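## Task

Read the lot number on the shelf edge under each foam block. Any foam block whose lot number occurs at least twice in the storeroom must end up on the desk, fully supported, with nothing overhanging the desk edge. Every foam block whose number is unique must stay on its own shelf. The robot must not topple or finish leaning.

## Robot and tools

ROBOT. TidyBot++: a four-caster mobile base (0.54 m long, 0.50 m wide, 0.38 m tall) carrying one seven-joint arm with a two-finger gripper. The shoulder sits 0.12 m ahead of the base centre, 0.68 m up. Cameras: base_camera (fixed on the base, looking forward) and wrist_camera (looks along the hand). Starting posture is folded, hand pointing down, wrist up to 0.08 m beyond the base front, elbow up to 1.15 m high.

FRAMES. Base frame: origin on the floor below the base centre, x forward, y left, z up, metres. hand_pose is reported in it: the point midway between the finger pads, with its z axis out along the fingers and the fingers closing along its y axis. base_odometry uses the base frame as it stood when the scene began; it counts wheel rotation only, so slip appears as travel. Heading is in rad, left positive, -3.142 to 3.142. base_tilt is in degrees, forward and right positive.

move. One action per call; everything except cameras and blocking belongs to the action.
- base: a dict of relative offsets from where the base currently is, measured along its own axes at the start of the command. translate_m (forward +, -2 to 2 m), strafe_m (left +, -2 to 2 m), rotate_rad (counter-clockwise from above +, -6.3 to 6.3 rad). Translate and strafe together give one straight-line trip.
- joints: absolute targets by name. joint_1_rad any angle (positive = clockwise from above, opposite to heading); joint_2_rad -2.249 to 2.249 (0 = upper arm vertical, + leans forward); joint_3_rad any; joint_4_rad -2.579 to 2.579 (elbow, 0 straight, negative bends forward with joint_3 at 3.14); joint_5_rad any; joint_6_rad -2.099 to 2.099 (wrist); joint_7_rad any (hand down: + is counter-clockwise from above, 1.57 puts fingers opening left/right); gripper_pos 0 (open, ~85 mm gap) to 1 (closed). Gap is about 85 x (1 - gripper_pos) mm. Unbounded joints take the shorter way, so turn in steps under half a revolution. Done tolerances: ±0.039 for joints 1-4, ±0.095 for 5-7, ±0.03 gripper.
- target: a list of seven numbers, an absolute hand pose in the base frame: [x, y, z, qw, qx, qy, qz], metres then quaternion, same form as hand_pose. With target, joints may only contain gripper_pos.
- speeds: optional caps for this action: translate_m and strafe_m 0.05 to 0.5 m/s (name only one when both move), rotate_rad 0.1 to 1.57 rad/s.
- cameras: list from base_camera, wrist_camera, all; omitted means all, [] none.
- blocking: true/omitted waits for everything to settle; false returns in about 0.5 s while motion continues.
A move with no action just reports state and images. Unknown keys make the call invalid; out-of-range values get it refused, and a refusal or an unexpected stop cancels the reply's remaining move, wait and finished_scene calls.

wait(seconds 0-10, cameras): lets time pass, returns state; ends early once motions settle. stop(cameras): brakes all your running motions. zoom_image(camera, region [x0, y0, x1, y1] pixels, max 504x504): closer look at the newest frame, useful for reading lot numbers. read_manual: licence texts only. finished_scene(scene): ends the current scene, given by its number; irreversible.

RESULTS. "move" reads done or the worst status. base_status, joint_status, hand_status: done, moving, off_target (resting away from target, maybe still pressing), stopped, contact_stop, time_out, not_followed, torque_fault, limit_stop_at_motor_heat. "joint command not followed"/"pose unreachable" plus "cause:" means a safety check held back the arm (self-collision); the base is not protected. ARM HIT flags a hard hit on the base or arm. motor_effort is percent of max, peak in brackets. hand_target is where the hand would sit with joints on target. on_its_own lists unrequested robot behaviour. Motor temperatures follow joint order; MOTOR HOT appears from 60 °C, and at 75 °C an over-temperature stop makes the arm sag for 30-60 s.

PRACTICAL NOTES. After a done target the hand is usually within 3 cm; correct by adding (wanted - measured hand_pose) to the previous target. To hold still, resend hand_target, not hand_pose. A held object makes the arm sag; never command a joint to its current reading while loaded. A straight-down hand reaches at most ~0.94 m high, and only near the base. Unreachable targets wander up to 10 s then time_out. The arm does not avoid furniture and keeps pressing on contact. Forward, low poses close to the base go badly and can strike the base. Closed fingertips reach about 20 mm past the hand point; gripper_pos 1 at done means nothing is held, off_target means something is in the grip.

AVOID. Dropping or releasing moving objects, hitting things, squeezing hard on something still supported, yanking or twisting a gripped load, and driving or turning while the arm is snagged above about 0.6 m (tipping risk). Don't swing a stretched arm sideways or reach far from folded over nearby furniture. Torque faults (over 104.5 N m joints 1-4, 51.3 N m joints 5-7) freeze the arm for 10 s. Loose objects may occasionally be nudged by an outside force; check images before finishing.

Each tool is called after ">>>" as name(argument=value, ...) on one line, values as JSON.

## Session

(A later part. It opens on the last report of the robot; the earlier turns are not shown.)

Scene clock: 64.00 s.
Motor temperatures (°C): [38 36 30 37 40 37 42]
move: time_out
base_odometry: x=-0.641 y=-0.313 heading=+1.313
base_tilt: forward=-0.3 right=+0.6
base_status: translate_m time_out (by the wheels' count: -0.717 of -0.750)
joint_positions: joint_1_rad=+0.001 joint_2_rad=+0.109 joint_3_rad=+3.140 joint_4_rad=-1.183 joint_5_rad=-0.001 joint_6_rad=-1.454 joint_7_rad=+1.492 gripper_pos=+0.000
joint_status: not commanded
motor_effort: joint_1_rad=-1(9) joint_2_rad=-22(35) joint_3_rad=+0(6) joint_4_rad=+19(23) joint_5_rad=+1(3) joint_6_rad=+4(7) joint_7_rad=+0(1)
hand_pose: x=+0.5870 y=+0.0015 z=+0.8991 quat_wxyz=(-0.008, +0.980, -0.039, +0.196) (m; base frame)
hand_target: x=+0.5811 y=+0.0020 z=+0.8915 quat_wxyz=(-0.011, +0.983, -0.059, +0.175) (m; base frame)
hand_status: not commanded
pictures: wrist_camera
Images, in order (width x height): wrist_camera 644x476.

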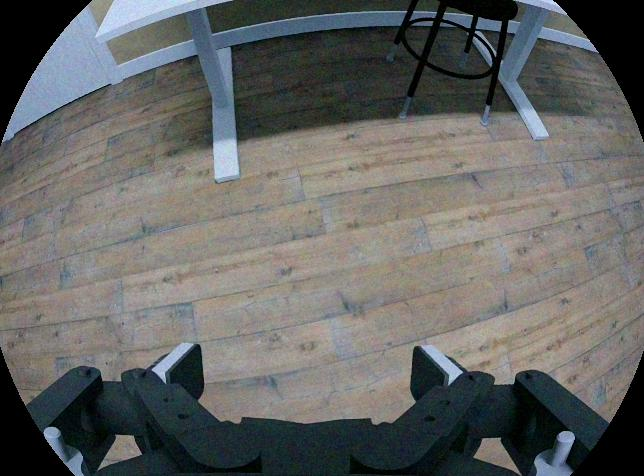

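>>> move(base={"translate_m":0.18}, cameras=[])

>>> move(base={"rotate_rad":1.569}, joints={"joint_2_rad":0.25,"joint_4_rad":-0.435,"joint_6_rad":-1.755,"joint_7_rad":1.54}, cameras=[])

>>> move(base={"translate_m":0.92,"strafe_m":0.18})

Scene clock: 65.93 s.
Motor temperatures (°C): [38 36 30 37 40 37 42]
move: done
base_odometry: x=-0.595 y=-0.139 heading=+1.311
base_tilt: forward=-0.3 right=+0.6
base_status: done
joint_positions: joint_1_rad=+0.001 joint_2_rad=+0.118 joint_3_rad=+3.140 joint_4_rad=-1.183 joint_5_rad=-0.001 joint_6_rad=-1.454 joint_7_rad=+1.492 gripper_pos=+0.000
joint_status: not commanded
motor_effort: joint_1_rad=+0(2) joint_2_rad=-22(26) joint_3_rad=+0(1) joint_4_rad=+18(20) joint_5_rad=+1(1) joint_6_rad=+4(5) joint_7_rad=+0(1)
hand_pose: x=+0.5888 y=+0.0015 z=+0.8951 quat_wxyz=(-0.008, +0.981, -0.039, +0.192) (m; base frame)
hand_target: x=+0.5811 y=+0.0020 z=+0.8915 quat_wxyz=(-0.011, +0.983, -0.059, +0.175) (m; base frame)
hand_status: not commanded
pictures: none
No camera images: "cameras" was empty.

Scene clock: 68.30 s.
Motor temperatures (°C): [38 36 30 37 40 37 42]
move: done
base_odometry: x=-0.595 y=-0.139 heading=+2.880
base_tilt: forward=-0.3 right=+0.6
base_status: done
joint_positions: joint_1_rad=-0.006 joint_2_rad=+0.225 joint_3_rad=+3.138 joint_4_rad=-0.451 joint_5_rad=-0.001 joint_6_rad=-1.705 joint_7_rad=+1.498 gripper_pos=+0.000
joint_status: all done
motor_effort: joint_1_rad=+0(4) joint_2_rad=-22(28) joint_3_rad=+0(3) joint_4_rad=+15(20) joint_5_rad=+1(2) joint_6_rad=+6(7) joint_7_rad=+0(1)
hand_pose: x=+0.6242 y=+0.0057 z=+1.1115 quat_wxyz=(-0.016, +0.928, -0.030, +0.371) (m; base frame)
hand_target: x=+0.6229 y=+0.0020 z=+1.0952 quat_wxyz=(-0.006, +0.939, -0.014, +0.344) (m; base frame)
hand_status: not commanded
pictures: none
No camera images: "cameras" was empty.

Scene clock: 71.57 s.
Motor temperatures (°C): [38 36 30 37 40 37 42]
move: done
base_odometry: x=-1.530 y=-0.075 heading=+2.881
base_tilt: forward=-0.3 right=+0.6
base_status: done
joint_positions: joint_1_rad=-0.006 joint_2_rad=+0.239 joint_3_rad=+3.138 joint_4_rad=-0.449 joint_5_rad=-0.001 joint_6_rad=-1.708 joint_7_rad=+1.498 gripper_pos=+0.000
joint_status: not commanded
motor_effort: joint_1_rad=+0(1) joint_2_rad=-23(26) joint_3_rad=+0(1) joint_4_rad=+15(16) joint_5_rad=+1(1) joint_6_rad=+6(7) joint_7_rad=+0(1)
hand_pose: x=+0.6293 y=+0.0057 z=+1.1046 quat_wxyz=(-0.016, +0.931, -0.030, +0.364) (m; base frame)
hand_target: x=+0.6229 y=+0.0020 z=+1.0952 quat_wxyz=(-0.006, +0.939, -0.014, +0.344) (m; base frame)
hand_status: not commanded
pictures: base_camera, wrist_camera
Images, in order (width x height): base_camera 644x364, wrist_camera 644x476.

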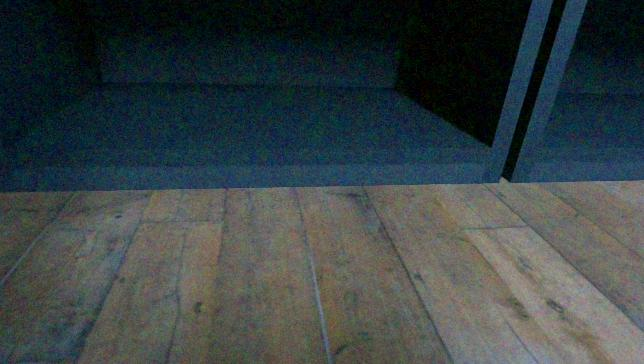

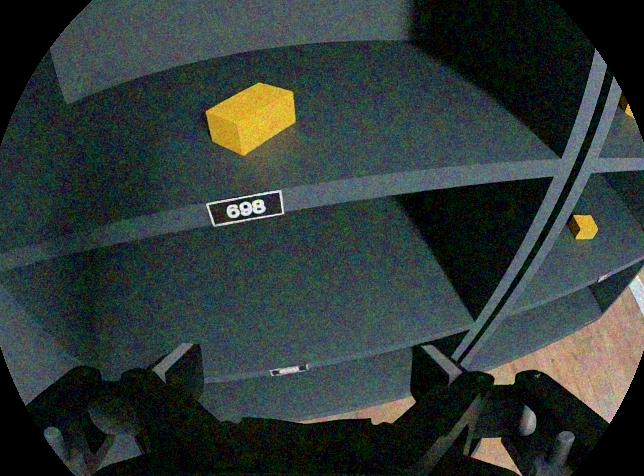

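>>> move(base={"translate_m":0.19}, joints={"gripper_pos":1}, cameras=["wrist_camera"])

Scene clock: 74.80 s.
Motor temperatures (°C): [38 36 30 37 40 37 42]
move: done
base_odometry: x=-1.714 y=-0.026 heading=+2.881
base_tilt: forward=-0.3 right=+0.6
base_status: done
joint_positions: joint_1_rad=-0.006 joint_2_rad=+0.247 joint_3_rad=+3.138 joint_4_rad=-0.448 joint_5_rad=-0.001 joint_6_rad=-1.710 joint_7_rad=+1.498 gripper_pos=+0.999
joint_status: all done
motor_effort: joint_1_rad=+0(1) joint_2_rad=-24(28) joint_3_rad=+0(0) joint_4_rad=+15(16) joint_5_rad=+1(1) joint_6_rad=+6(7) joint_7_rad=+0(1)
hand_pose: x=+0.6323 y=+0.0057 z=+1.1005 quat_wxyz=(-0.015, +0.933, -0.030, +0.360) (m; base frame)
hand_target: x=+0.6229 y=+0.0020 z=+1.0952 quat_wxyz=(-0.006, +0.939, -0.014, +0.344) (m; base frame)
hand_status: not commanded
pictures: wrist_camera
Images, in order (width x height): wrist_camera 644x476.

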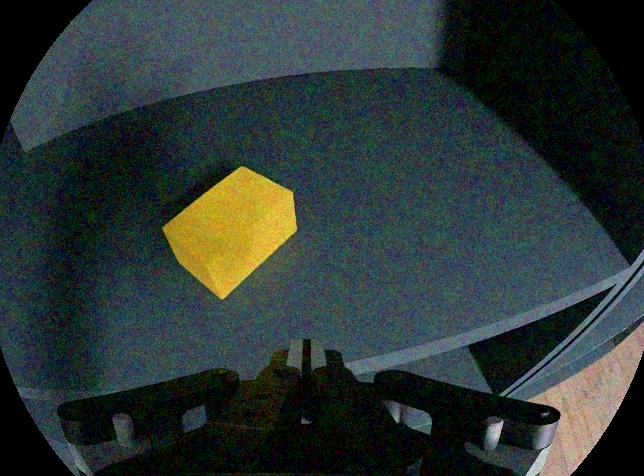

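>>> move(base={"translate_m":0.14,"strafe_m":0.02}, speeds={"translate_m":0.15}, cameras=["wrist_camera"])

Scene clock: 76.63 s.
Motor temperatures (°C): [38 36 30 37 40 37 42]
move: done
base_odometry: x=-1.854 y=-0.009 heading=+2.881
base_tilt: forward=-0.3 right=+0.6
base_status: done
joint_positions: joint_1_rad=-0.006 joint_2_rad=+0.243 joint_3_rad=+3.138 joint_4_rad=-0.447 joint_5_rad=-0.001 joint_6_rad=-1.711 joint_7_rad=+1.498 gripper_pos=+0.999
joint_status: not commanded
motor_effort: joint_1_rad=-1(2) joint_2_rad=-23(26) joint_3_rad=+0(1) joint_4_rad=+15(16) joint_5_rad=+1(1) joint_6_rad=+6(7) joint_7_rad=+0(0)
hand_pose: x=+0.6304 y=+0.0057 z=+1.1028 quat_wxyz=(-0.015, +0.932, -0.030, +0.362) (m; base frame)
hand_target: x=+0.6229 y=+0.0020 z=+1.0952 quat_wxyz=(-0.006, +0.939, -0.014, +0.344) (m; base frame)
hand_status: not commanded
pictures: wrist_camera
Images, in order (width x height): wrist_camera 644x476.

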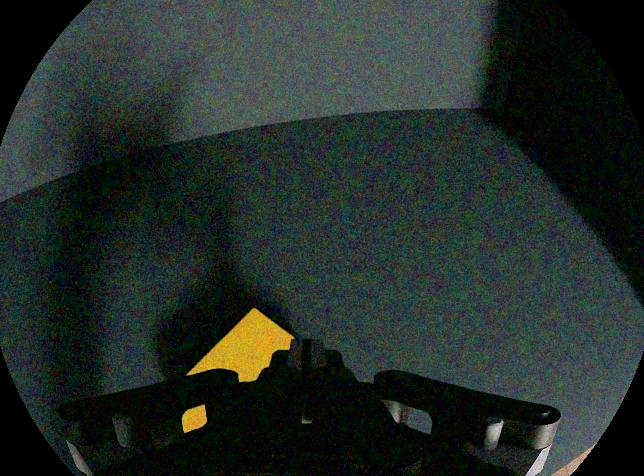

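>>> move(base={"translate_m":-0.16,"strafe_m":0.012}, cameras=[])

>>> move(joints={"joint_2_rad":0.122,"joint_4_rad":-0.809,"joint_6_rad":-1.509}, cameras=["wrist_camera"])

>>> move(base={"translate_m":0.15}, speeds={"translate_m":0.12}, cameras=["wrist_camera"])

Scene clock: 78.57 s.
Motor temperatures (°C): [38 36 30 37 40 37 42]
move: done
base_odometry: x=-1.703 y=-0.062 heading=+2.881
base_tilt: forward=-0.3 right=+0.6
base_status: done
joint_positions: joint_1_rad=-0.005 joint_2_rad=+0.233 joint_3_rad=+3.138 joint_4_rad=-0.445 joint_5_rad=-0.001 joint_6_rad=-1.713 joint_7_rad=+1.498 gripper_pos=+0.999
joint_status: not commanded
motor_effort: joint_1_rad=+0(2) joint_2_rad=-22(28) joint_3_rad=+0(1) joint_4_rad=+14(16) joint_5_rad=+1(1) joint_6_rad=+6(7) joint_7_rad=+0(1)
hand_pose: x=+0.6257 y=+0.0055 z=+1.1081 quat_wxyz=(-0.016, +0.930, -0.030, +0.366) (m; base frame)
hand_target: x=+0.6229 y=+0.0020 z=+1.0952 quat_wxyz=(-0.006, +0.939, -0.014, +0.344) (m; base frame)
hand_status: not commanded
pictures: none
No camera images: "cameras" was empty.

Scene clock: 80.07 s.
Motor temperatures (°C): [38 36 30 37 40 37 42]
move: done
base_odometry: x=-1.703 y=-0.062 heading=+2.881
base_tilt: forward=-0.3 right=+0.6
base_status: not commanded
joint_positions: joint_1_rad=-0.005 joint_2_rad=+0.131 joint_3_rad=+3.138 joint_4_rad=-0.779 joint_5_rad=-0.001 joint_6_rad=-1.565 joint_7_rad=+1.498 gripper_pos=+0.999
joint_status: all done
motor_effort: joint_1_rad=-1(1) joint_2_rad=-21(23) joint_3_rad=+0(0) joint_4_rad=+17(17) joint_5_rad=+1(1) joint_6_rad=+5(7) joint_7_rad=+0(1)
hand_pose: x=+0.6146 y=+0.0056 z=+1.0468 quat_wxyz=(-0.014, +0.945, -0.030, +0.326) (m; base frame)
hand_target: x=+0.6233 y=+0.0021 z=+1.0494 quat_wxyz=(-0.006, +0.939, -0.014, +0.344) (m; base frame)
hand_status: not commanded
pictures: wrist_camera
Images, in order (width x height): wrist_camera 644x476.

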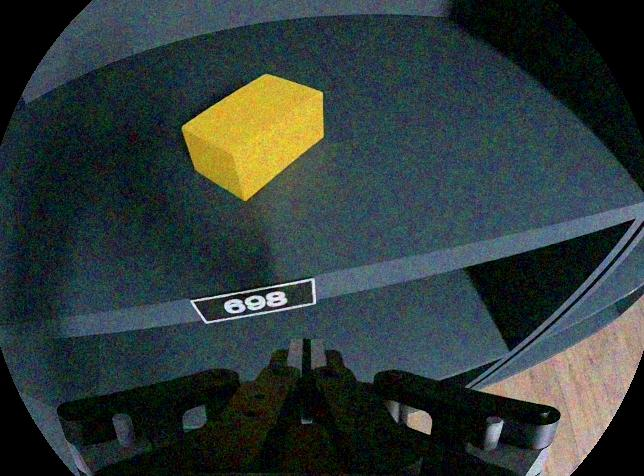

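Scene clock: 81.93 s.
Motor temperatures (°C): [38 36 30 37 40 37 42]
move: done
base_odometry: x=-1.848 y=-0.024 heading=+2.882
base_tilt: forward=-0.3 right=+0.6
base_status: done
joint_positions: joint_1_rad=-0.005 joint_2_rad=+0.119 joint_3_rad=+3.138 joint_4_rad=-0.781 joint_5_rad=-0.001 joint_6_rad=-1.560 joint_7_rad=+1.498 gripper_pos=+0.999
joint_status: not commanded
motor_effort: joint_1_rad=+0(1) joint_2_rad=-21(25) joint_3_rad=+0(1) joint_4_rad=+17(18) joint_5_rad=+1(1) joint_6_rad=+6(7) joint_7_rad=+0(1)
hand_pose: x=+0.6111 y=+0.0056 z=+1.0533 quat_wxyz=(-0.014, +0.942, -0.030, +0.334) (m; base frame)
hand_target: x=+0.6233 y=+0.0021 z=+1.0494 quat_wxyz=(-0.006, +0.939, -0.014, +0.344) (m; base frame)
hand_status: not commanded
pictures: wrist_camera
Images, in order (width x height): wrist_camera 644x476.

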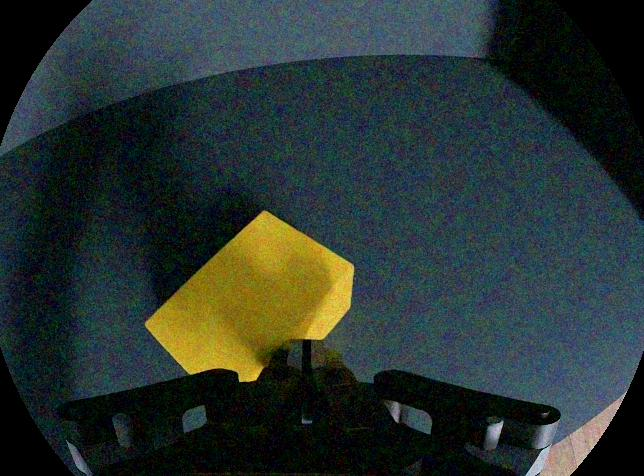

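>>> move(base={"translate_m":0.06}, speeds={"translate_m":0.08}, cameras=["wrist_camera"])

Scene clock: 84.27 s.
Motor temperatures (°C): [38 36 30 37 40 37 42]
move: done
base_odometry: x=-1.906 y=-0.008 heading=+2.882
base_tilt: forward=-0.3 right=+0.6
base_status: done
joint_positions: joint_1_rad=-0.005 joint_2_rad=+0.115 joint_3_rad=+3.138 joint_4_rad=-0.782 joint_5_rad=-0.001 joint_6_rad=-1.559 joint_7_rad=+1.498 gripper_pos=+0.999
joint_status: not commanded
motor_effort: joint_1_rad=-1(1) joint_2_rad=-21(24) joint_3_rad=+0(1) joint_4_rad=+17(18) joint_5_rad=+1(1) joint_6_rad=+5(6) joint_7_rad=+0(0)
hand_pose: x=+0.6102 y=+0.0056 z=+1.0550 quat_wxyz=(-0.014, +0.941, -0.030, +0.336) (m; base frame)
hand_target: x=+0.6233 y=+0.0021 z=+1.0494 quat_wxyz=(-0.006, +0.939, -0.014, +0.344) (m; base frame)
hand_status: not commanded
pictures: wrist_camera
Images, in order (width x height): wrist_camera 644x476.

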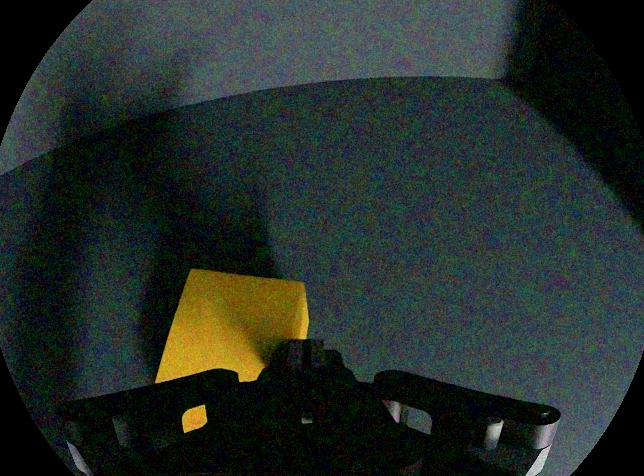

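>>> move(base={"translate_m":-0.16,"strafe_m":0.04}, cameras=[])

>>> move(joints={"gripper_pos":0}, cameras=["wrist_camera"])

Scene clock: 85.90 s.
Motor temperatures (°C): [38 36 30 37 40 37 42]
move: done
base_odometry: x=-1.762 y=-0.088 heading=+2.882
base_tilt: forward=-0.3 right=+0.6
base_status: done
joint_positions: joint_1_rad=-0.005 joint_2_rad=+0.106 joint_3_rad=+3.138 joint_4_rad=-0.783 joint_5_rad=-0.001 joint_6_rad=-1.553 joint_7_rad=+1.498 gripper_pos=+0.999
joint_status: not commanded
motor_effort: joint_1_rad=+0(2) joint_2_rad=-20(25) joint_3_rad=+0(2) joint_4_rad=+17(18) joint_5_rad=+1(1) joint_6_rad=+6(7) joint_7_rad=+0(1)
hand_pose: x=+0.6080 y=+0.0054 z=+1.0605 quat_wxyz=(-0.014, +0.939, -0.030, +0.343) (m; base frame)
hand_target: x=+0.6233 y=+0.0021 z=+1.0494 quat_wxyz=(-0.006, +0.939, -0.014, +0.344) (m; base frame)
hand_status: not commanded
pictures: none
No camera images: "cameras" was empty.

Scene clock: 87.00 s.
Motor temperatures (°C): [38 36 30 37 40 37 42]
move: done
base_odometry: x=-1.762 y=-0.088 heading=+2.882
base_tilt: forward=-0.3 right=+0.6
base_status: not commanded
joint_positions: joint_1_rad=-0.005 joint_2_rad=+0.106 joint_3_rad=+3.138 joint_4_rad=-0.783 joint_5_rad=-0.001 joint_6_rad=-1.553 joint_7_rad=+1.498 gripper_pos=+0.000
joint_status: all done
motor_effort: joint_1_rad=+0(1) joint_2_rad=-20(21) joint_3_rad=+0(0) joint_4_rad=+18(18) joint_5_rad=+1(1) joint_6_rad=+5(7) joint_7_rad=+0(1)
hand_pose: x=+0.6080 y=+0.0054 z=+1.0605 quat_wxyz=(-0.014, +0.939, -0.030, +0.343) (m; base frame)
hand_target: x=+0.6233 y=+0.0021 z=+1.0494 quat_wxyz=(-0.006, +0.939, -0.014, +0.344) (m; base frame)
hand_status: not commanded
pictures: wrist_camera
Images, in order (width x height): wrist_camera 644x476.

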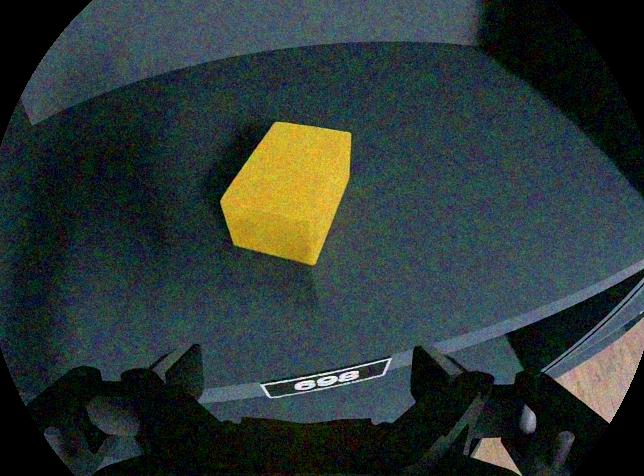

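>>> move(joints={"joint_7_rad":1.24,"joint_2_rad":0.1,"joint_4_rad":-0.88,"joint_6_rad":-1.46}, cameras=["wrist_camera"])

Scene clock: 88.10 s.
Motor temperatures (°C): [38 36 30 37 40 37 42]
move: done
base_odometry: x=-1.762 y=-0.088 heading=+2.882
base_tilt: forward=-0.4 right=+0.6
base_status: not commanded
joint_positions: joint_1_rad=-0.005 joint_2_rad=+0.102 joint_3_rad=+3.138 joint_4_rad=-0.854 joint_5_rad=-0.001 joint_6_rad=-1.514 joint_7_rad=+1.271 gripper_pos=+0.000
joint_status: all done
motor_effort: joint_1_rad=+0(1) joint_2_rad=-21(23) joint_3_rad=+0(0) joint_4_rad=+18(19) joint_5_rad=+1(1) joint_6_rad=+6(6) joint_7_rad=+0(1)
hand_pose: x=+0.6123 y=+0.0055 z=+1.0380 quat_wxyz=(-0.051, +0.934, -0.137, +0.326) (m; base frame)
hand_target: x=+0.6230 y=+0.0021 z=+1.0378 quat_wxyz=(-0.057, +0.926, -0.154, +0.339) (m; base frame)
hand_status: not commanded
pictures: wrist_camera
Images, in order (width x height): wrist_camera 644x476.

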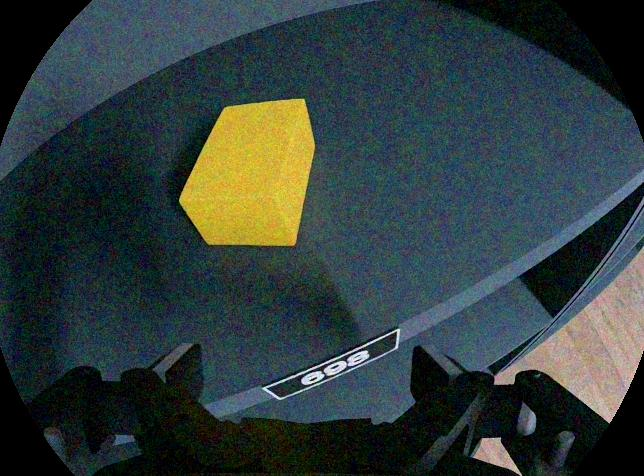

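>>> move(base={"translate_m":0.04,"strafe_m":0.03}, joints={"joint_2_rad":0.107,"joint_4_rad":-0.85,"joint_6_rad":-1.48}, cameras=["wrist_camera"])

Scene clock: 89.37 s.
Motor temperatures (°C): [38 36 30 37 40 37 42]
move: done
base_odometry: x=-1.808 y=-0.107 heading=+2.882
base_tilt: forward=-0.3 right=+0.6
base_status: done
joint_positions: joint_1_rad=-0.005 joint_2_rad=+0.103 joint_3_rad=+3.139 joint_4_rad=-0.847 joint_5_rad=-0.001 joint_6_rad=-1.513 joint_7_rad=+1.271 gripper_pos=+0.000
joint_status: all done
motor_effort: joint_1_rad=+0(3) joint_2_rad=-21(24) joint_3_rad=+0(2) joint_4_rad=+18(18) joint_5_rad=+1(2) joint_6_rad=+6(7) joint_7_rad=+0(1)
hand_pose: x=+0.6131 y=+0.0053 z=+1.0407 quat_wxyz=(-0.051, +0.933, -0.137, +0.329) (m; base frame)
hand_target: x=+0.6225 y=+0.0021 z=+1.0441 quat_wxyz=(-0.057, +0.926, -0.154, +0.340) (m; base frame)
hand_status: not commanded
pictures: wrist_camera
Images, in order (width x height): wrist_camera 644x476.

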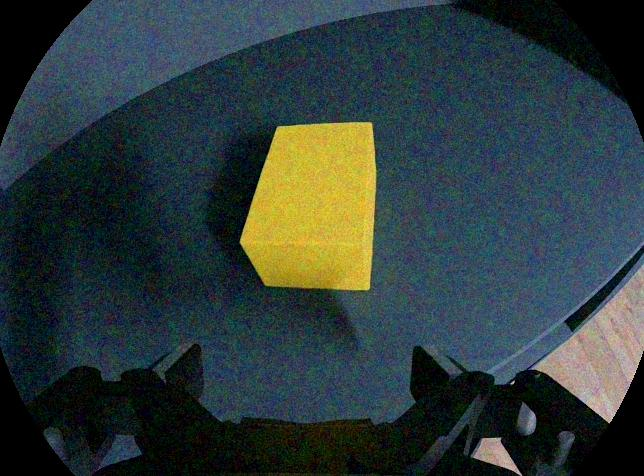

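>>> move(base={"translate_m":0.095,"strafe_m":-0.034}, speeds={"translate_m":0.15}, cameras=["wrist_camera"])

Scene clock: 90.83 s.
Motor temperatures (°C): [38 36 30 37 40 37 42]
move: done
base_odometry: x=-1.891 y=-0.050 heading=+2.883
base_tilt: forward=-0.3 right=+0.6
base_status: done
joint_positions: joint_1_rad=-0.005 joint_2_rad=+0.101 joint_3_rad=+3.139 joint_4_rad=-0.847 joint_5_rad=-0.001 joint_6_rad=-1.513 joint_7_rad=+1.271 gripper_pos=+0.000
joint_status: not commanded
motor_effort: joint_1_rad=+0(1) joint_2_rad=-21(24) joint_3_rad=+0(1) joint_4_rad=+18(19) joint_5_rad=+1(1) joint_6_rad=+5(6) joint_7_rad=+0(1)
hand_pose: x=+0.6126 y=+0.0053 z=+1.0415 quat_wxyz=(-0.052, +0.933, -0.137, +0.329) (m; base frame)
hand_target: x=+0.6225 y=+0.0021 z=+1.0441 quat_wxyz=(-0.057, +0.926, -0.154, +0.340) (m; base frame)
hand_status: not commanded
pictures: wrist_camera
Images, in order (width x height): wrist_camera 644x476.

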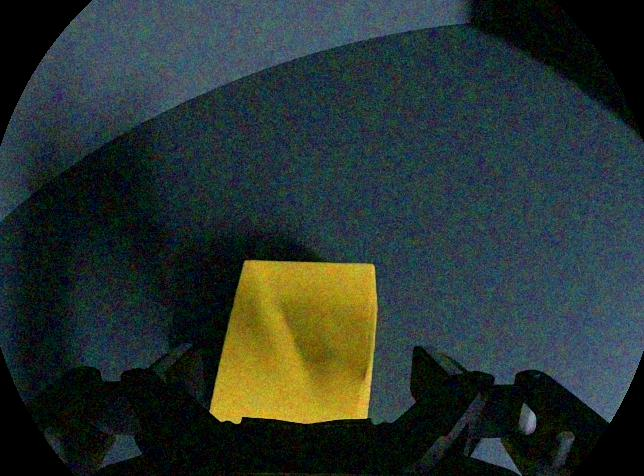

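>>> move(base={"translate_m":0.027,"strafe_m":-0.003}, joints={"joint_2_rad":0.1,"joint_4_rad":-0.88,"joint_6_rad":-1.455}, speeds={"translate_m":0.1}, cameras=["wrist_camera"])

>>> move(joints={"gripper_pos":0.55}, cameras=["wrist_camera"])

Scene clock: 91.90 s.
Motor temperatures (°C): [38 36 30 37 40 37 42]
move: done
base_odometry: x=-1.916 y=-0.040 heading=+2.882
base_tilt: forward=-0.3 right=+0.6
base_status: done
joint_positions: joint_1_rad=-0.005 joint_2_rad=+0.099 joint_3_rad=+3.139 joint_4_rad=-0.859 joint_5_rad=-0.001 joint_6_rad=-1.500 joint_7_rad=+1.271 gripper_pos=+0.000
joint_status: all done
motor_effort: joint_1_rad=-1(2) joint_2_rad=-20(24) joint_3_rad=+0(2) joint_4_rad=+17(19) joint_5_rad=+1(2) joint_6_rad=+5(7) joint_7_rad=+0(1)
hand_pose: x=+0.6142 y=+0.0053 z=+1.0401 quat_wxyz=(-0.052, +0.932, -0.137, +0.331) (m; base frame)
hand_target: x=+0.6242 y=+0.0021 z=+1.0388 quat_wxyz=(-0.057, +0.926, -0.154, +0.341) (m; base frame)
hand_status: not commanded
pictures: wrist_camera
Images, in order (width x height): wrist_camera 644x476.

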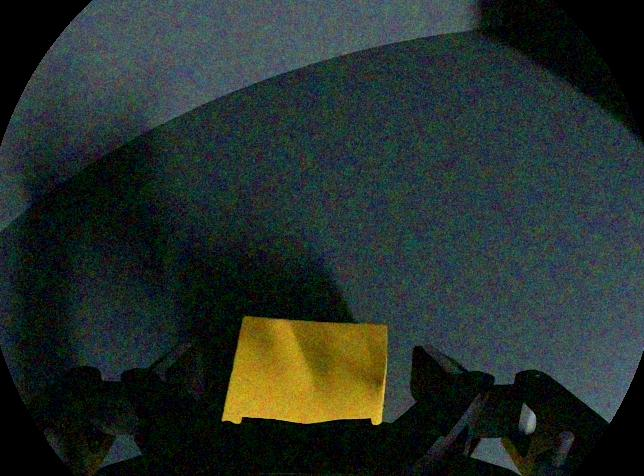

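Scene clock: 92.73 s.
Motor temperatures (°C): [38 36 30 37 40 37 42]
move: off_target
base_odometry: x=-1.916 y=-0.040 heading=+2.882
base_tilt: forward=-0.3 right=+0.6
base_status: not commanded
joint_positions: joint_1_rad=-0.005 joint_2_rad=+0.093 joint_3_rad=+3.139 joint_4_rad=-0.860 joint_5_rad=-0.001 joint_6_rad=-1.499 joint_7_rad=+1.271 gripper_pos=+0.415
joint_status: gripper_pos off_target (ended at +0.415, target +0.550)
motor_effort: joint_1_rad=+0(1) joint_2_rad=-21(22) joint_3_rad=+0(0) joint_4_rad=+18(18) joint_5_rad=+1(1) joint_6_rad=+6(6) joint_7_rad=+0(0)
hand_pose: x=+0.6125 y=+0.0053 z=+1.0427 quat_wxyz=(-0.052, +0.931, -0.137, +0.334) (m; base frame)
hand_target: x=+0.6242 y=+0.0021 z=+1.0388 quat_wxyz=(-0.057, +0.926, -0.154, +0.341) (m; base frame)
hand_status: not commanded
pictures: wrist_camera
Images, in order (width x height): wrist_camera 644x476.

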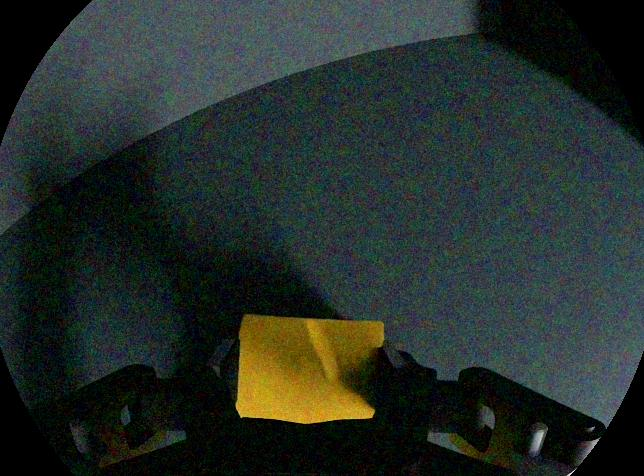

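>>> move(joints={"joint_2_rad":0.15,"joint_4_rad":-0.7,"joint_6_rad":-1.585}, cameras=[])

>>> move(base={"translate_m":-0.5}, cameras=["wrist_camera"])

>>> move(base={"translate_m":-0.75,"strafe_m":-0.2,"rotate_rad":-1.571}, joints={"joint_2_rad":-0.02,"joint_4_rad":-1.508,"joint_6_rad":-0.948}, cameras=[])

>>> move(base={"translate_m":0.53,"strafe_m":0.116})

Scene clock: 94.43 s.
Motor temperatures (°C): [38 36 30 37 40 37 42]
move: done
base_odometry: x=-1.916 y=-0.040 heading=+2.882
base_tilt: forward=-0.3 right=+0.6
base_status: not commanded
joint_positions: joint_1_rad=-0.005 joint_2_rad=+0.123 joint_3_rad=+3.139 joint_4_rad=-0.715 joint_5_rad=-0.001 joint_6_rad=-1.539 joint_7_rad=+1.271 gripper_pos=+0.415
joint_status: all done
motor_effort: joint_1_rad=-1(1) joint_2_rad=-20(22) joint_3_rad=+0(0) joint_4_rad=+17(19) joint_5_rad=+1(1) joint_6_rad=+7(7) joint_7_rad=+0(1)
hand_pose: x=+0.6195 y=+0.0053 z=+1.0850 quat_wxyz=(-0.058, +0.918, -0.135, +0.368) (m; base frame)
hand_target: x=+0.6201 y=+0.0020 z=+1.0686 quat_wxyz=(-0.057, +0.926, -0.154, +0.341) (m; base frame)
hand_status: not commanded
pictures: none
No camera images: "cameras" was empty.

Scene clock: 96.83 s.
Motor temperatures (°C): [38 36 30 37 40 37 42]
move: done
base_odometry: x=-1.433 y=-0.168 heading=+2.883
base_tilt: forward=-0.3 right=+0.6
base_status: done
joint_positions: joint_1_rad=-0.005 joint_2_rad=+0.134 joint_3_rad=+3.139 joint_4_rad=-0.713 joint_5_rad=-0.001 joint_6_rad=-1.543 joint_7_rad=+1.271 gripper_pos=+0.415
joint_status: not commanded
motor_effort: joint_1_rad=-1(2) joint_2_rad=-20(27) joint_3_rad=+0(2) joint_4_rad=+17(18) joint_5_rad=+1(1) joint_6_rad=+6(7) joint_7_rad=+0(1)
hand_pose: x=+0.6233 y=+0.0053 z=+1.0798 quat_wxyz=(-0.057, +0.920, -0.135, +0.363) (m; base frame)
hand_target: x=+0.6201 y=+0.0020 z=+1.0686 quat_wxyz=(-0.057, +0.926, -0.154, +0.341) (m; base frame)
hand_status: not commanded
pictures: wrist_camera
Images, in order (width x height): wrist_camera 644x476.

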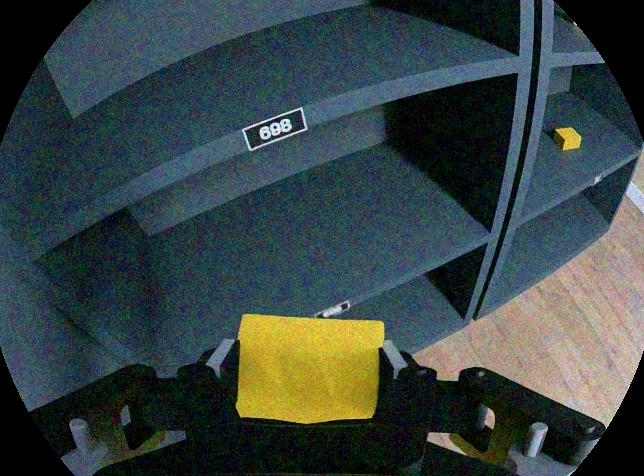

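Scene clock: 100.10 s.
Motor temperatures (°C): [38 36 30 37 40 37 42]
move: done
base_odometry: x=-0.657 y=-0.167 heading=+1.311
base_tilt: forward=-0.3 right=+0.6
base_status: done
joint_positions: joint_1_rad=-0.002 joint_2_rad=-0.011 joint_3_rad=+3.140 joint_4_rad=-1.478 joint_5_rad=-0.001 joint_6_rad=-1.003 joint_7_rad=+1.271 gripper_pos=+0.415
joint_status: all done
motor_effort: joint_1_rad=+0(3) joint_2_rad=-19(26) joint_3_rad=+0(3) joint_4_rad=+21(22) joint_5_rad=+1(2) joint_6_rad=+6(7) joint_7_rad=+0(1)
hand_pose: x=+0.6207 y=+0.0032 z=+0.8911 quat_wxyz=(-0.050, +0.934, -0.139, +0.325) (m; base frame)
hand_target: x=+0.6257 y=+0.0022 z=+0.8915 quat_wxyz=(-0.057, +0.926, -0.154, +0.341) (m; base frame)
hand_status: not commanded
pictures: none
No camera images: "cameras" was empty.

Scene clock: 102.57 s.
Motor temperatures (°C): [38 36 30 37 40 37 42]
move: done
base_odometry: x=-0.632 y=+0.375 heading=+1.310
base_tilt: forward=-0.3 right=+0.6
base_status: done
joint_positions: joint_1_rad=-0.002 joint_2_rad=-0.020 joint_3_rad=+3.140 joint_4_rad=-1.480 joint_5_rad=-0.001 joint_6_rad=-0.998 joint_7_rad=+1.271 gripper_pos=+0.415
joint_status: not commanded
motor_effort: joint_1_rad=+0(2) joint_2_rad=-19(21) joint_3_rad=+0(1) joint_4_rad=+20(21) joint_5_rad=+1(1) joint_6_rad=+6(7) joint_7_rad=+0(1)
hand_pose: x=+0.6195 y=+0.0032 z=+0.8961 quat_wxyz=(-0.051, +0.932, -0.139, +0.331) (m; base frame)
hand_target: x=+0.6257 y=+0.0022 z=+0.8915 quat_wxyz=(-0.057, +0.926, -0.154, +0.341) (m; base frame)
hand_status: not commanded
pictures: base_camera, wrist_camera
Images, in order (width x height): base_camera 644x364, wrist_camera 644x476.

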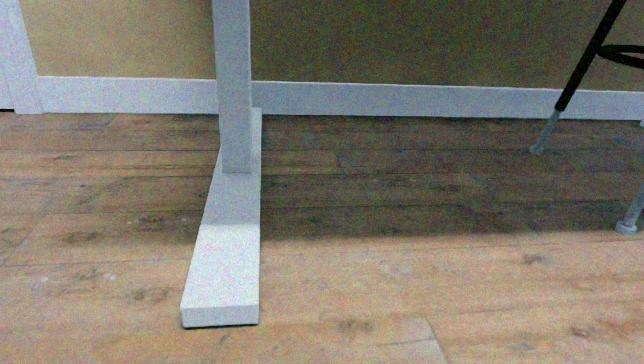

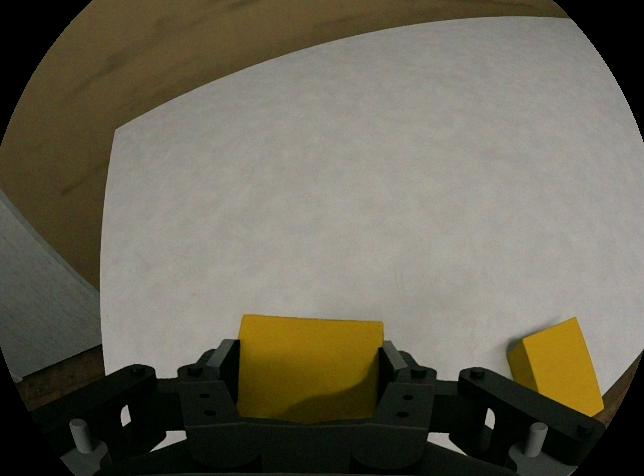

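>>> move(base={"translate_m":0.04}, joints={"joint_2_rad":0.005,"joint_4_rad":-1.83,"joint_6_rad":-0.6}, cameras=["wrist_camera"])

>>> move(joints={"joint_2_rad":0.011,"joint_4_rad":-1.868,"joint_6_rad":-0.556}, cameras=["wrist_camera"])

>>> move(joints={"joint_2_rad":0.014,"joint_4_rad":-1.89,"joint_6_rad":-0.53}, cameras=["wrist_camera"])

Scene clock: 104.57 s.
Motor temperatures (°C): [38 36 30 37 40 37 42]
move: done
base_odometry: x=-0.622 y=+0.414 heading=+1.310
base_tilt: forward=-0.3 right=+0.6
base_status: done
joint_positions: joint_1_rad=-0.002 joint_2_rad=-0.013 joint_3_rad=+3.140 joint_4_rad=-1.801 joint_5_rad=-0.001 joint_6_rad=-0.657 joint_7_rad=+1.271 gripper_pos=+0.415
joint_status: all done
motor_effort: joint_1_rad=-1(2) joint_2_rad=-19(22) joint_3_rad=+0(1) joint_4_rad=+20(22) joint_5_rad=+1(1) joint_6_rad=+6(7) joint_7_rad=+0(1)
hand_pose: x=+0.6202 y=+0.0032 z=+0.7959 quat_wxyz=(-0.052, +0.930, -0.139, +0.337) (m; base frame)
hand_target: x=+0.6267 y=+0.0022 z=+0.7837 quat_wxyz=(-0.057, +0.926, -0.154, +0.341) (m; base frame)
hand_status: not commanded
pictures: wrist_camera
Images, in order (width x height): wrist_camera 644x476.

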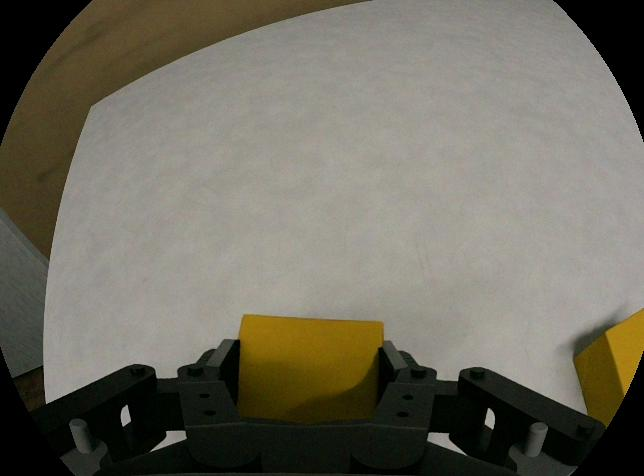

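Scene clock: 105.27 s.
Motor temperatures (°C): [38 36 30 37 40 37 42]
move: done
base_odometry: x=-0.622 y=+0.414 heading=+1.310
base_tilt: forward=-0.3 right=+0.6
base_status: not commanded
joint_positions: joint_1_rad=-0.002 joint_2_rad=-0.010 joint_3_rad=+3.140 joint_4_rad=-1.842 joint_5_rad=-0.001 joint_6_rad=-0.608 joint_7_rad=+1.271 gripper_pos=+0.415
joint_status: all done
motor_effort: joint_1_rad=+0(1) joint_2_rad=-19(20) joint_3_rad=+0(0) joint_4_rad=+21(21) joint_5_rad=+1(1) joint_6_rad=+5(7) joint_7_rad=+0(1)
hand_pose: x=+0.6193 y=+0.0031 z=+0.7835 quat_wxyz=(-0.052, +0.929, -0.139, +0.340) (m; base frame)
hand_target: x=+0.6253 y=+0.0022 z=+0.7704 quat_wxyz=(-0.057, +0.926, -0.154, +0.341) (m; base frame)
hand_status: not commanded
pictures: wrist_camera
Images, in order (width x height): wrist_camera 644x476.

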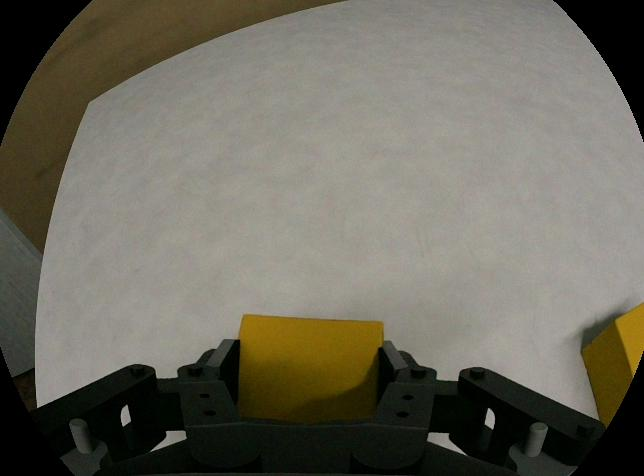

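Scene clock: 105.90 s.
Motor temperatures (°C): [38 36 30 37 40 37 42]
move: done
base_odometry: x=-0.622 y=+0.414 heading=+1.310
base_tilt: forward=-0.3 right=+0.6
base_status: not commanded
joint_positions: joint_1_rad=-0.002 joint_2_rad=-0.009 joint_3_rad=+3.140 joint_4_rad=-1.864 joint_5_rad=-0.001 joint_6_rad=-0.581 joint_7_rad=+1.271 gripper_pos=+0.415
joint_status: all done
motor_effort: joint_1_rad=+0(1) joint_2_rad=-19(20) joint_3_rad=+0(0) joint_4_rad=+20(21) joint_5_rad=+1(1) joint_6_rad=+6(6) joint_7_rad=+0(1)
hand_pose: x=+0.6190 y=+0.0031 z=+0.7775 quat_wxyz=(-0.052, +0.928, -0.139, +0.342) (m; base frame)
hand_target: x=+0.6243 y=+0.0021 z=+0.7632 quat_wxyz=(-0.057, +0.925, -0.154, +0.342) (m; base frame)
hand_status: not commanded
pictures: wrist_camera
Images, in order (width x height): wrist_camera 644x476.

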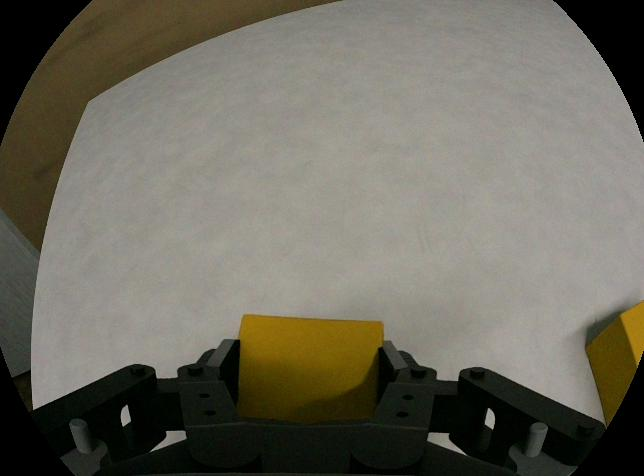

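>>> move(joints={"joint_2_rad":0.018,"joint_4_rad":-1.92,"joint_6_rad":-0.496}, cameras=[])

>>> move(joints={"joint_2_rad":0.022,"joint_4_rad":-1.945,"joint_6_rad":-0.467}, cameras=["wrist_camera"])

Scene clock: 107.83 s.
Motor temperatures (°C): [38 36 30 37 40 37 42]
move: done
base_odometry: x=-0.622 y=+0.414 heading=+1.310
base_tilt: forward=-0.3 right=+0.6
base_status: not commanded
joint_positions: joint_1_rad=-0.002 joint_2_rad=-0.009 joint_3_rad=+3.140 joint_4_rad=-1.889 joint_5_rad=-0.001 joint_6_rad=-0.544 joint_7_rad=+1.271 gripper_pos=+0.415
joint_status: all done
motor_effort: joint_1_rad=-1(1) joint_2_rad=-17(19) joint_3_rad=+0(0) joint_4_rad=+20(20) joint_5_rad=+1(1) joint_6_rad=+7(7) joint_7_rad=+0(1)
hand_pose: x=+0.6194 y=+0.0031 z=+0.7721 quat_wxyz=(-0.053, +0.926, -0.138, +0.347) (m; base frame)
hand_target: x=+0.6223 y=+0.0021 z=+0.7531 quat_wxyz=(-0.057, +0.925, -0.154, +0.342) (m; base frame)
hand_status: not commanded
pictures: none
No camera images: "cameras" was empty.

Scene clock: 108.43 s.
Motor temperatures (°C): [38 36 30 37 40 37 42]
move: off_target
base_odometry: x=-0.622 y=+0.414 heading=+1.310
base_tilt: forward=-0.3 right=+0.6
base_status: not commanded
joint_positions: joint_1_rad=-0.002 joint_2_rad=-0.012 joint_3_rad=+3.140 joint_4_rad=-1.905 joint_5_rad=-0.001 joint_6_rad=-0.518 joint_7_rad=+1.271 gripper_pos=+0.415
joint_status: joint_4_rad off_target (ended at -1.905, target -1.945); the others done
motor_effort: joint_1_rad=+0(1) joint_2_rad=-14(18) joint_3_rad=+1(1) joint_4_rad=+18(20) joint_5_rad=+1(2) joint_6_rad=+6(7) joint_7_rad=+0(0)
hand_pose: x=+0.6198 y=+0.0031 z=+0.7712 quat_wxyz=(-0.054, +0.924, -0.138, +0.353) (m; base frame)
hand_target: x=+0.6206 y=+0.0021 z=+0.7446 quat_wxyz=(-0.057, +0.925, -0.154, +0.342) (m; base frame)
hand_status: not commanded
pictures: wrist_camera
Images, in order (width x height): wrist_camera 644x476.

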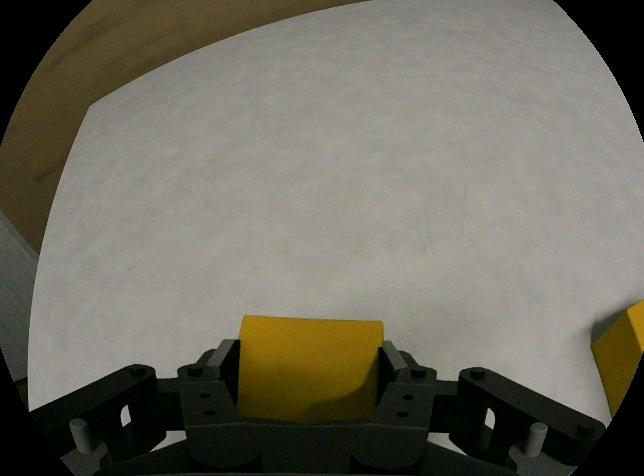

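>>> move(joints={"gripper_pos":0}, cameras=[])

>>> move(joints={"joint_2_rad":-0.02,"joint_4_rad":-1.508,"joint_6_rad":-0.948}, cameras=[])

>>> move(base={"translate_m":-0.48}, cameras=["wrist_camera"])

>>> move(base={"strafe_m":-1.9,"rotate_rad":-2.6}, joints={"joint_2_rad":-0.374,"joint_4_rad":-2.3,"joint_6_rad":0.3,"joint_7_rad":1.57})

Scene clock: 110.03 s.
Motor temperatures (°C): [38 36 30 37 40 37 42]
move: done
base_odometry: x=-0.622 y=+0.414 heading=+1.310
base_tilt: forward=-0.3 right=+0.6
base_status: not commanded
joint_positions: joint_1_rad=-0.002 joint_2_rad=+0.006 joint_3_rad=+3.140 joint_4_rad=-1.919 joint_5_rad=-0.001 joint_6_rad=-0.515 joint_7_rad=+1.271 gripper_pos=+0.000
joint_status: all done
motor_effort: joint_1_rad=-1(1) joint_2_rad=-19(20) joint_3_rad=+0(1) joint_4_rad=+20(21) joint_5_rad=+1(2) joint_6_rad=+6(6) joint_7_rad=+0(1)
hand_pose: x=+0.6173 y=+0.0031 z=+0.7558 quat_wxyz=(-0.052, +0.929, -0.139, +0.340) (m; base frame)
hand_target: x=+0.6206 y=+0.0021 z=+0.7446 quat_wxyz=(-0.057, +0.925, -0.154, +0.342) (m; base frame)
hand_status: not commanded
pictures: none
No camera images: "cameras" was empty.

Scene clock: 111.97 s.
Motor temperatures (°C): [38 36 30 37 40 37 42]
move: done
base_odometry: x=-0.622 y=+0.414 heading=+1.310
base_tilt: forward=-0.3 right=+0.6
base_status: not commanded
joint_positions: joint_1_rad=-0.002 joint_2_rad=-0.015 joint_3_rad=+3.140 joint_4_rad=-1.521 joint_5_rad=-0.001 joint_6_rad=-0.897 joint_7_rad=+1.271 gripper_pos=+0.000
joint_status: all done
motor_effort: joint_1_rad=-1(1) joint_2_rad=-19(21) joint_3_rad=+0(0) joint_4_rad=+21(22) joint_5_rad=+1(1) joint_6_rad=+6(7) joint_7_rad=+0(1)
hand_pose: x=+0.6359 y=+0.0033 z=+0.8926 quat_wxyz=(-0.055, +0.922, -0.138, +0.357) (m; base frame)
hand_target: x=+0.6257 y=+0.0022 z=+0.8915 quat_wxyz=(-0.057, +0.926, -0.154, +0.341) (m; base frame)
hand_status: not commanded
pictures: none
No camera images: "cameras" was empty.

Scene clock: 114.40 s.
Motor temperatures (°C): [38 36 30 37 40 37 42]
move: done
base_odometry: x=-0.746 y=-0.050 heading=+1.310
base_tilt: forward=-0.3 right=+0.6
base_status: done
joint_positions: joint_1_rad=-0.002 joint_2_rad=-0.030 joint_3_rad=+3.140 joint_4_rad=-1.520 joint_5_rad=-0.001 joint_6_rad=-0.904 joint_7_rad=+1.271 gripper_pos=+0.000
joint_status: not commanded
motor_effort: joint_1_rad=+0(3) joint_2_rad=-19(23) joint_3_rad=+0(3) joint_4_rad=+20(22) joint_5_rad=+1(1) joint_6_rad=+6(7) joint_7_rad=+0(1)
hand_pose: x=+0.6314 y=+0.0031 z=+0.8996 quat_wxyz=(-0.055, +0.921, -0.138, +0.361) (m; base frame)
hand_target: x=+0.6257 y=+0.0022 z=+0.8915 quat_wxyz=(-0.057, +0.926, -0.154, +0.341) (m; base frame)
hand_status: not commanded
pictures: wrist_camera
Images, in order (width x height): wrist_camera 644x476.

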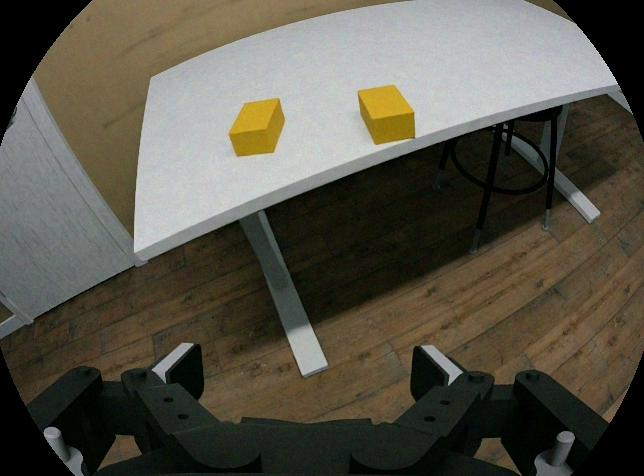

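Scene clock: 120.40 s.
Motor temperatures (°C): [38 36 30 37 40 37 42]
move: off_target
base_odometry: x=+1.089 y=-0.540 heading=-1.288
base_tilt: forward=-17.0 right=+1.1
base_status: done
joint_positions: joint_1_rad=+0.071 joint_2_rad=-0.499 joint_3_rad=+3.215 joint_4_rad=-2.304 joint_5_rad=-0.001 joint_6_rad=+0.296 joint_7_rad=+1.548 gripper_pos=+0.000
joint_status: joint_2_rad off_target (ended at -0.499, target -0.374); the others done
motor_effort: joint_1_rad=-12(31) joint_2_rad=+28(46) joint_3_rad=-14(31) joint_4_rad=+25(59) joint_5_rad=+5(11) joint_6_rad=+6(28) joint_7_rad=+0(3)
hand_pose: x=+0.5300 y=-0.0656 z=+0.9974 quat_wxyz=(+0.029, +0.682, -0.067, +0.728) (m; base frame)
hand_target: x=+0.5708 y=+0.0022 z=+0.9470 quat_wxyz=(-0.001, +0.726, +0.000, +0.687) (m; base frame)
hand_status: not commanded
pictures: base_camera, wrist_camera
Images, in order (width x height): base_camera 644x364, wrist_camera 644x476.

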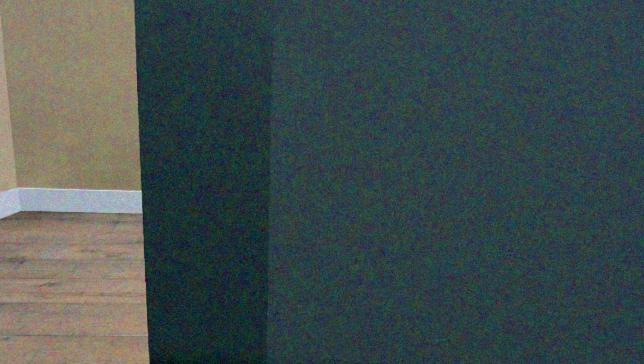

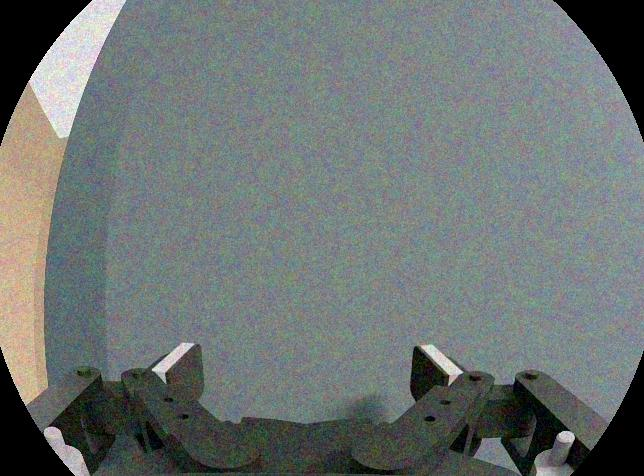

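>>> move(joints={"joint_1_rad":0,"joint_2_rad":-0.45,"joint_4_rad":-2.5,"joint_6_rad":-0.8,"joint_3_rad":3.14})

>>> move(base={"translate_m":-0.2}, cameras=["wrist_camera"])

Scene clock: 122.83 s.
Motor temperatures (°C): [38 36 30 37 40 37 42]
move: done
base_odometry: x=+1.089 y=-0.540 heading=-1.288
base_tilt: forward=-17.0 right=+1.1
base_status: not commanded
joint_positions: joint_1_rad=+0.013 joint_2_rad=-0.436 joint_3_rad=+3.148 joint_4_rad=-2.498 joint_5_rad=-0.001 joint_6_rad=-0.748 joint_7_rad=+1.548 gripper_pos=+0.000
joint_status: all done
motor_effort: joint_1_rad=-1(14) joint_2_rad=+5(36) joint_3_rad=+1(16) joint_4_rad=+20(27) joint_5_rad=+0(7) joint_6_rad=+6(11) joint_7_rad=+0(2)
hand_pose: x=+0.3200 y=-0.0020 z=+0.6206 quat_wxyz=(-0.002, +0.986, -0.021, +0.165) (m; base frame)
hand_target: x=+0.3044 y=+0.0016 z=+0.6176 quat_wxyz=(+0.000, +0.989, +0.000, +0.145) (m; base frame)
hand_status: not commanded
pictures: base_camera, wrist_camera
Images, in order (width x height): base_camera 644x364, wrist_camera 644x476.

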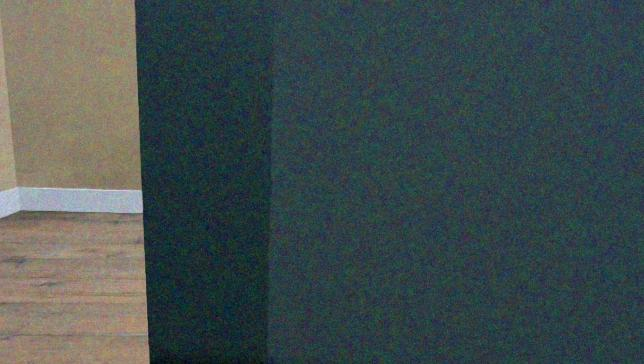

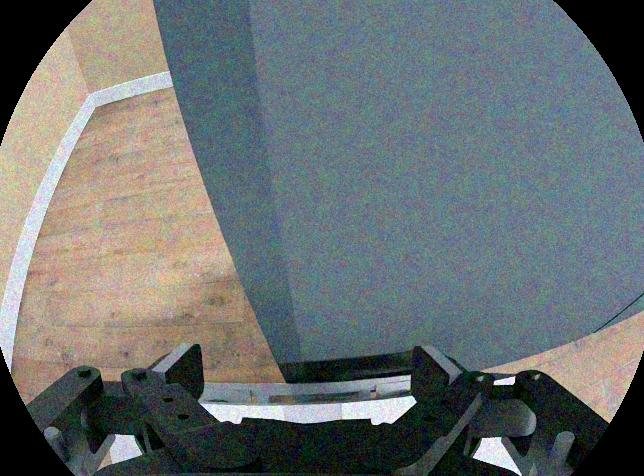

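Scene clock: 133.20 s.
Motor temperatures (°C): [38 36 30 37 40 37 42]
move: done
TORQUE FAULT: joint_6_rad reached its torque limit (51.3 N m). The arm stopped for 10 seconds, dropped its targets and accepts commands again. The stop added 8.7 s to the call.
base_odometry: x=+1.033 y=-0.348 heading=-1.287
base_tilt: forward=-0.4 right=+0.6
base_status: done
joint_positions: joint_1_rad=+0.015 joint_2_rad=-0.497 joint_3_rad=+3.148 joint_4_rad=-2.485 joint_5_rad=+0.002 joint_6_rad=-0.750 joint_7_rad=+1.551 gripper_pos=+0.000
joint_status: not commanded
motor_effort: joint_1_rad=-1(3) joint_2_rad=+0(66) joint_3_rad=+1(4) joint_4_rad=+17(55) joint_5_rad=+1(5) joint_6_rad=+4(59) joint_7_rad=+0(5)
hand_pose: x=+0.3282 y=-0.0033 z=+0.6381 quat_wxyz=(-0.001, +0.979, -0.020, +0.201) (m; base frame)
hand_target: x=+0.3173 y=-0.0019 z=+0.6323 quat_wxyz=(-0.002, +0.982, -0.020, +0.188) (m; base frame)
hand_status: not commanded
pictures: wrist_camera
Images, in order (width x height): wrist_camera 644x476.

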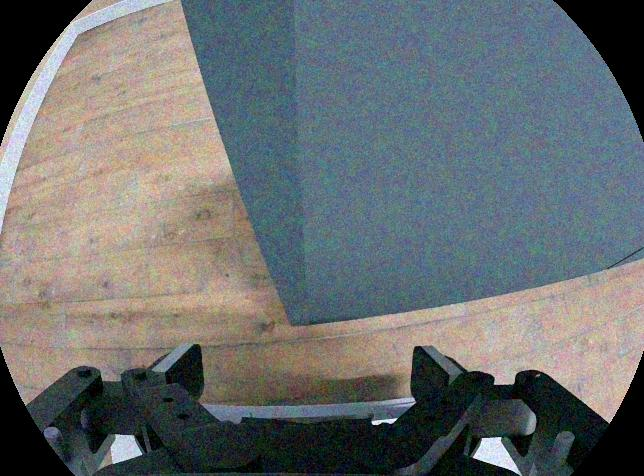

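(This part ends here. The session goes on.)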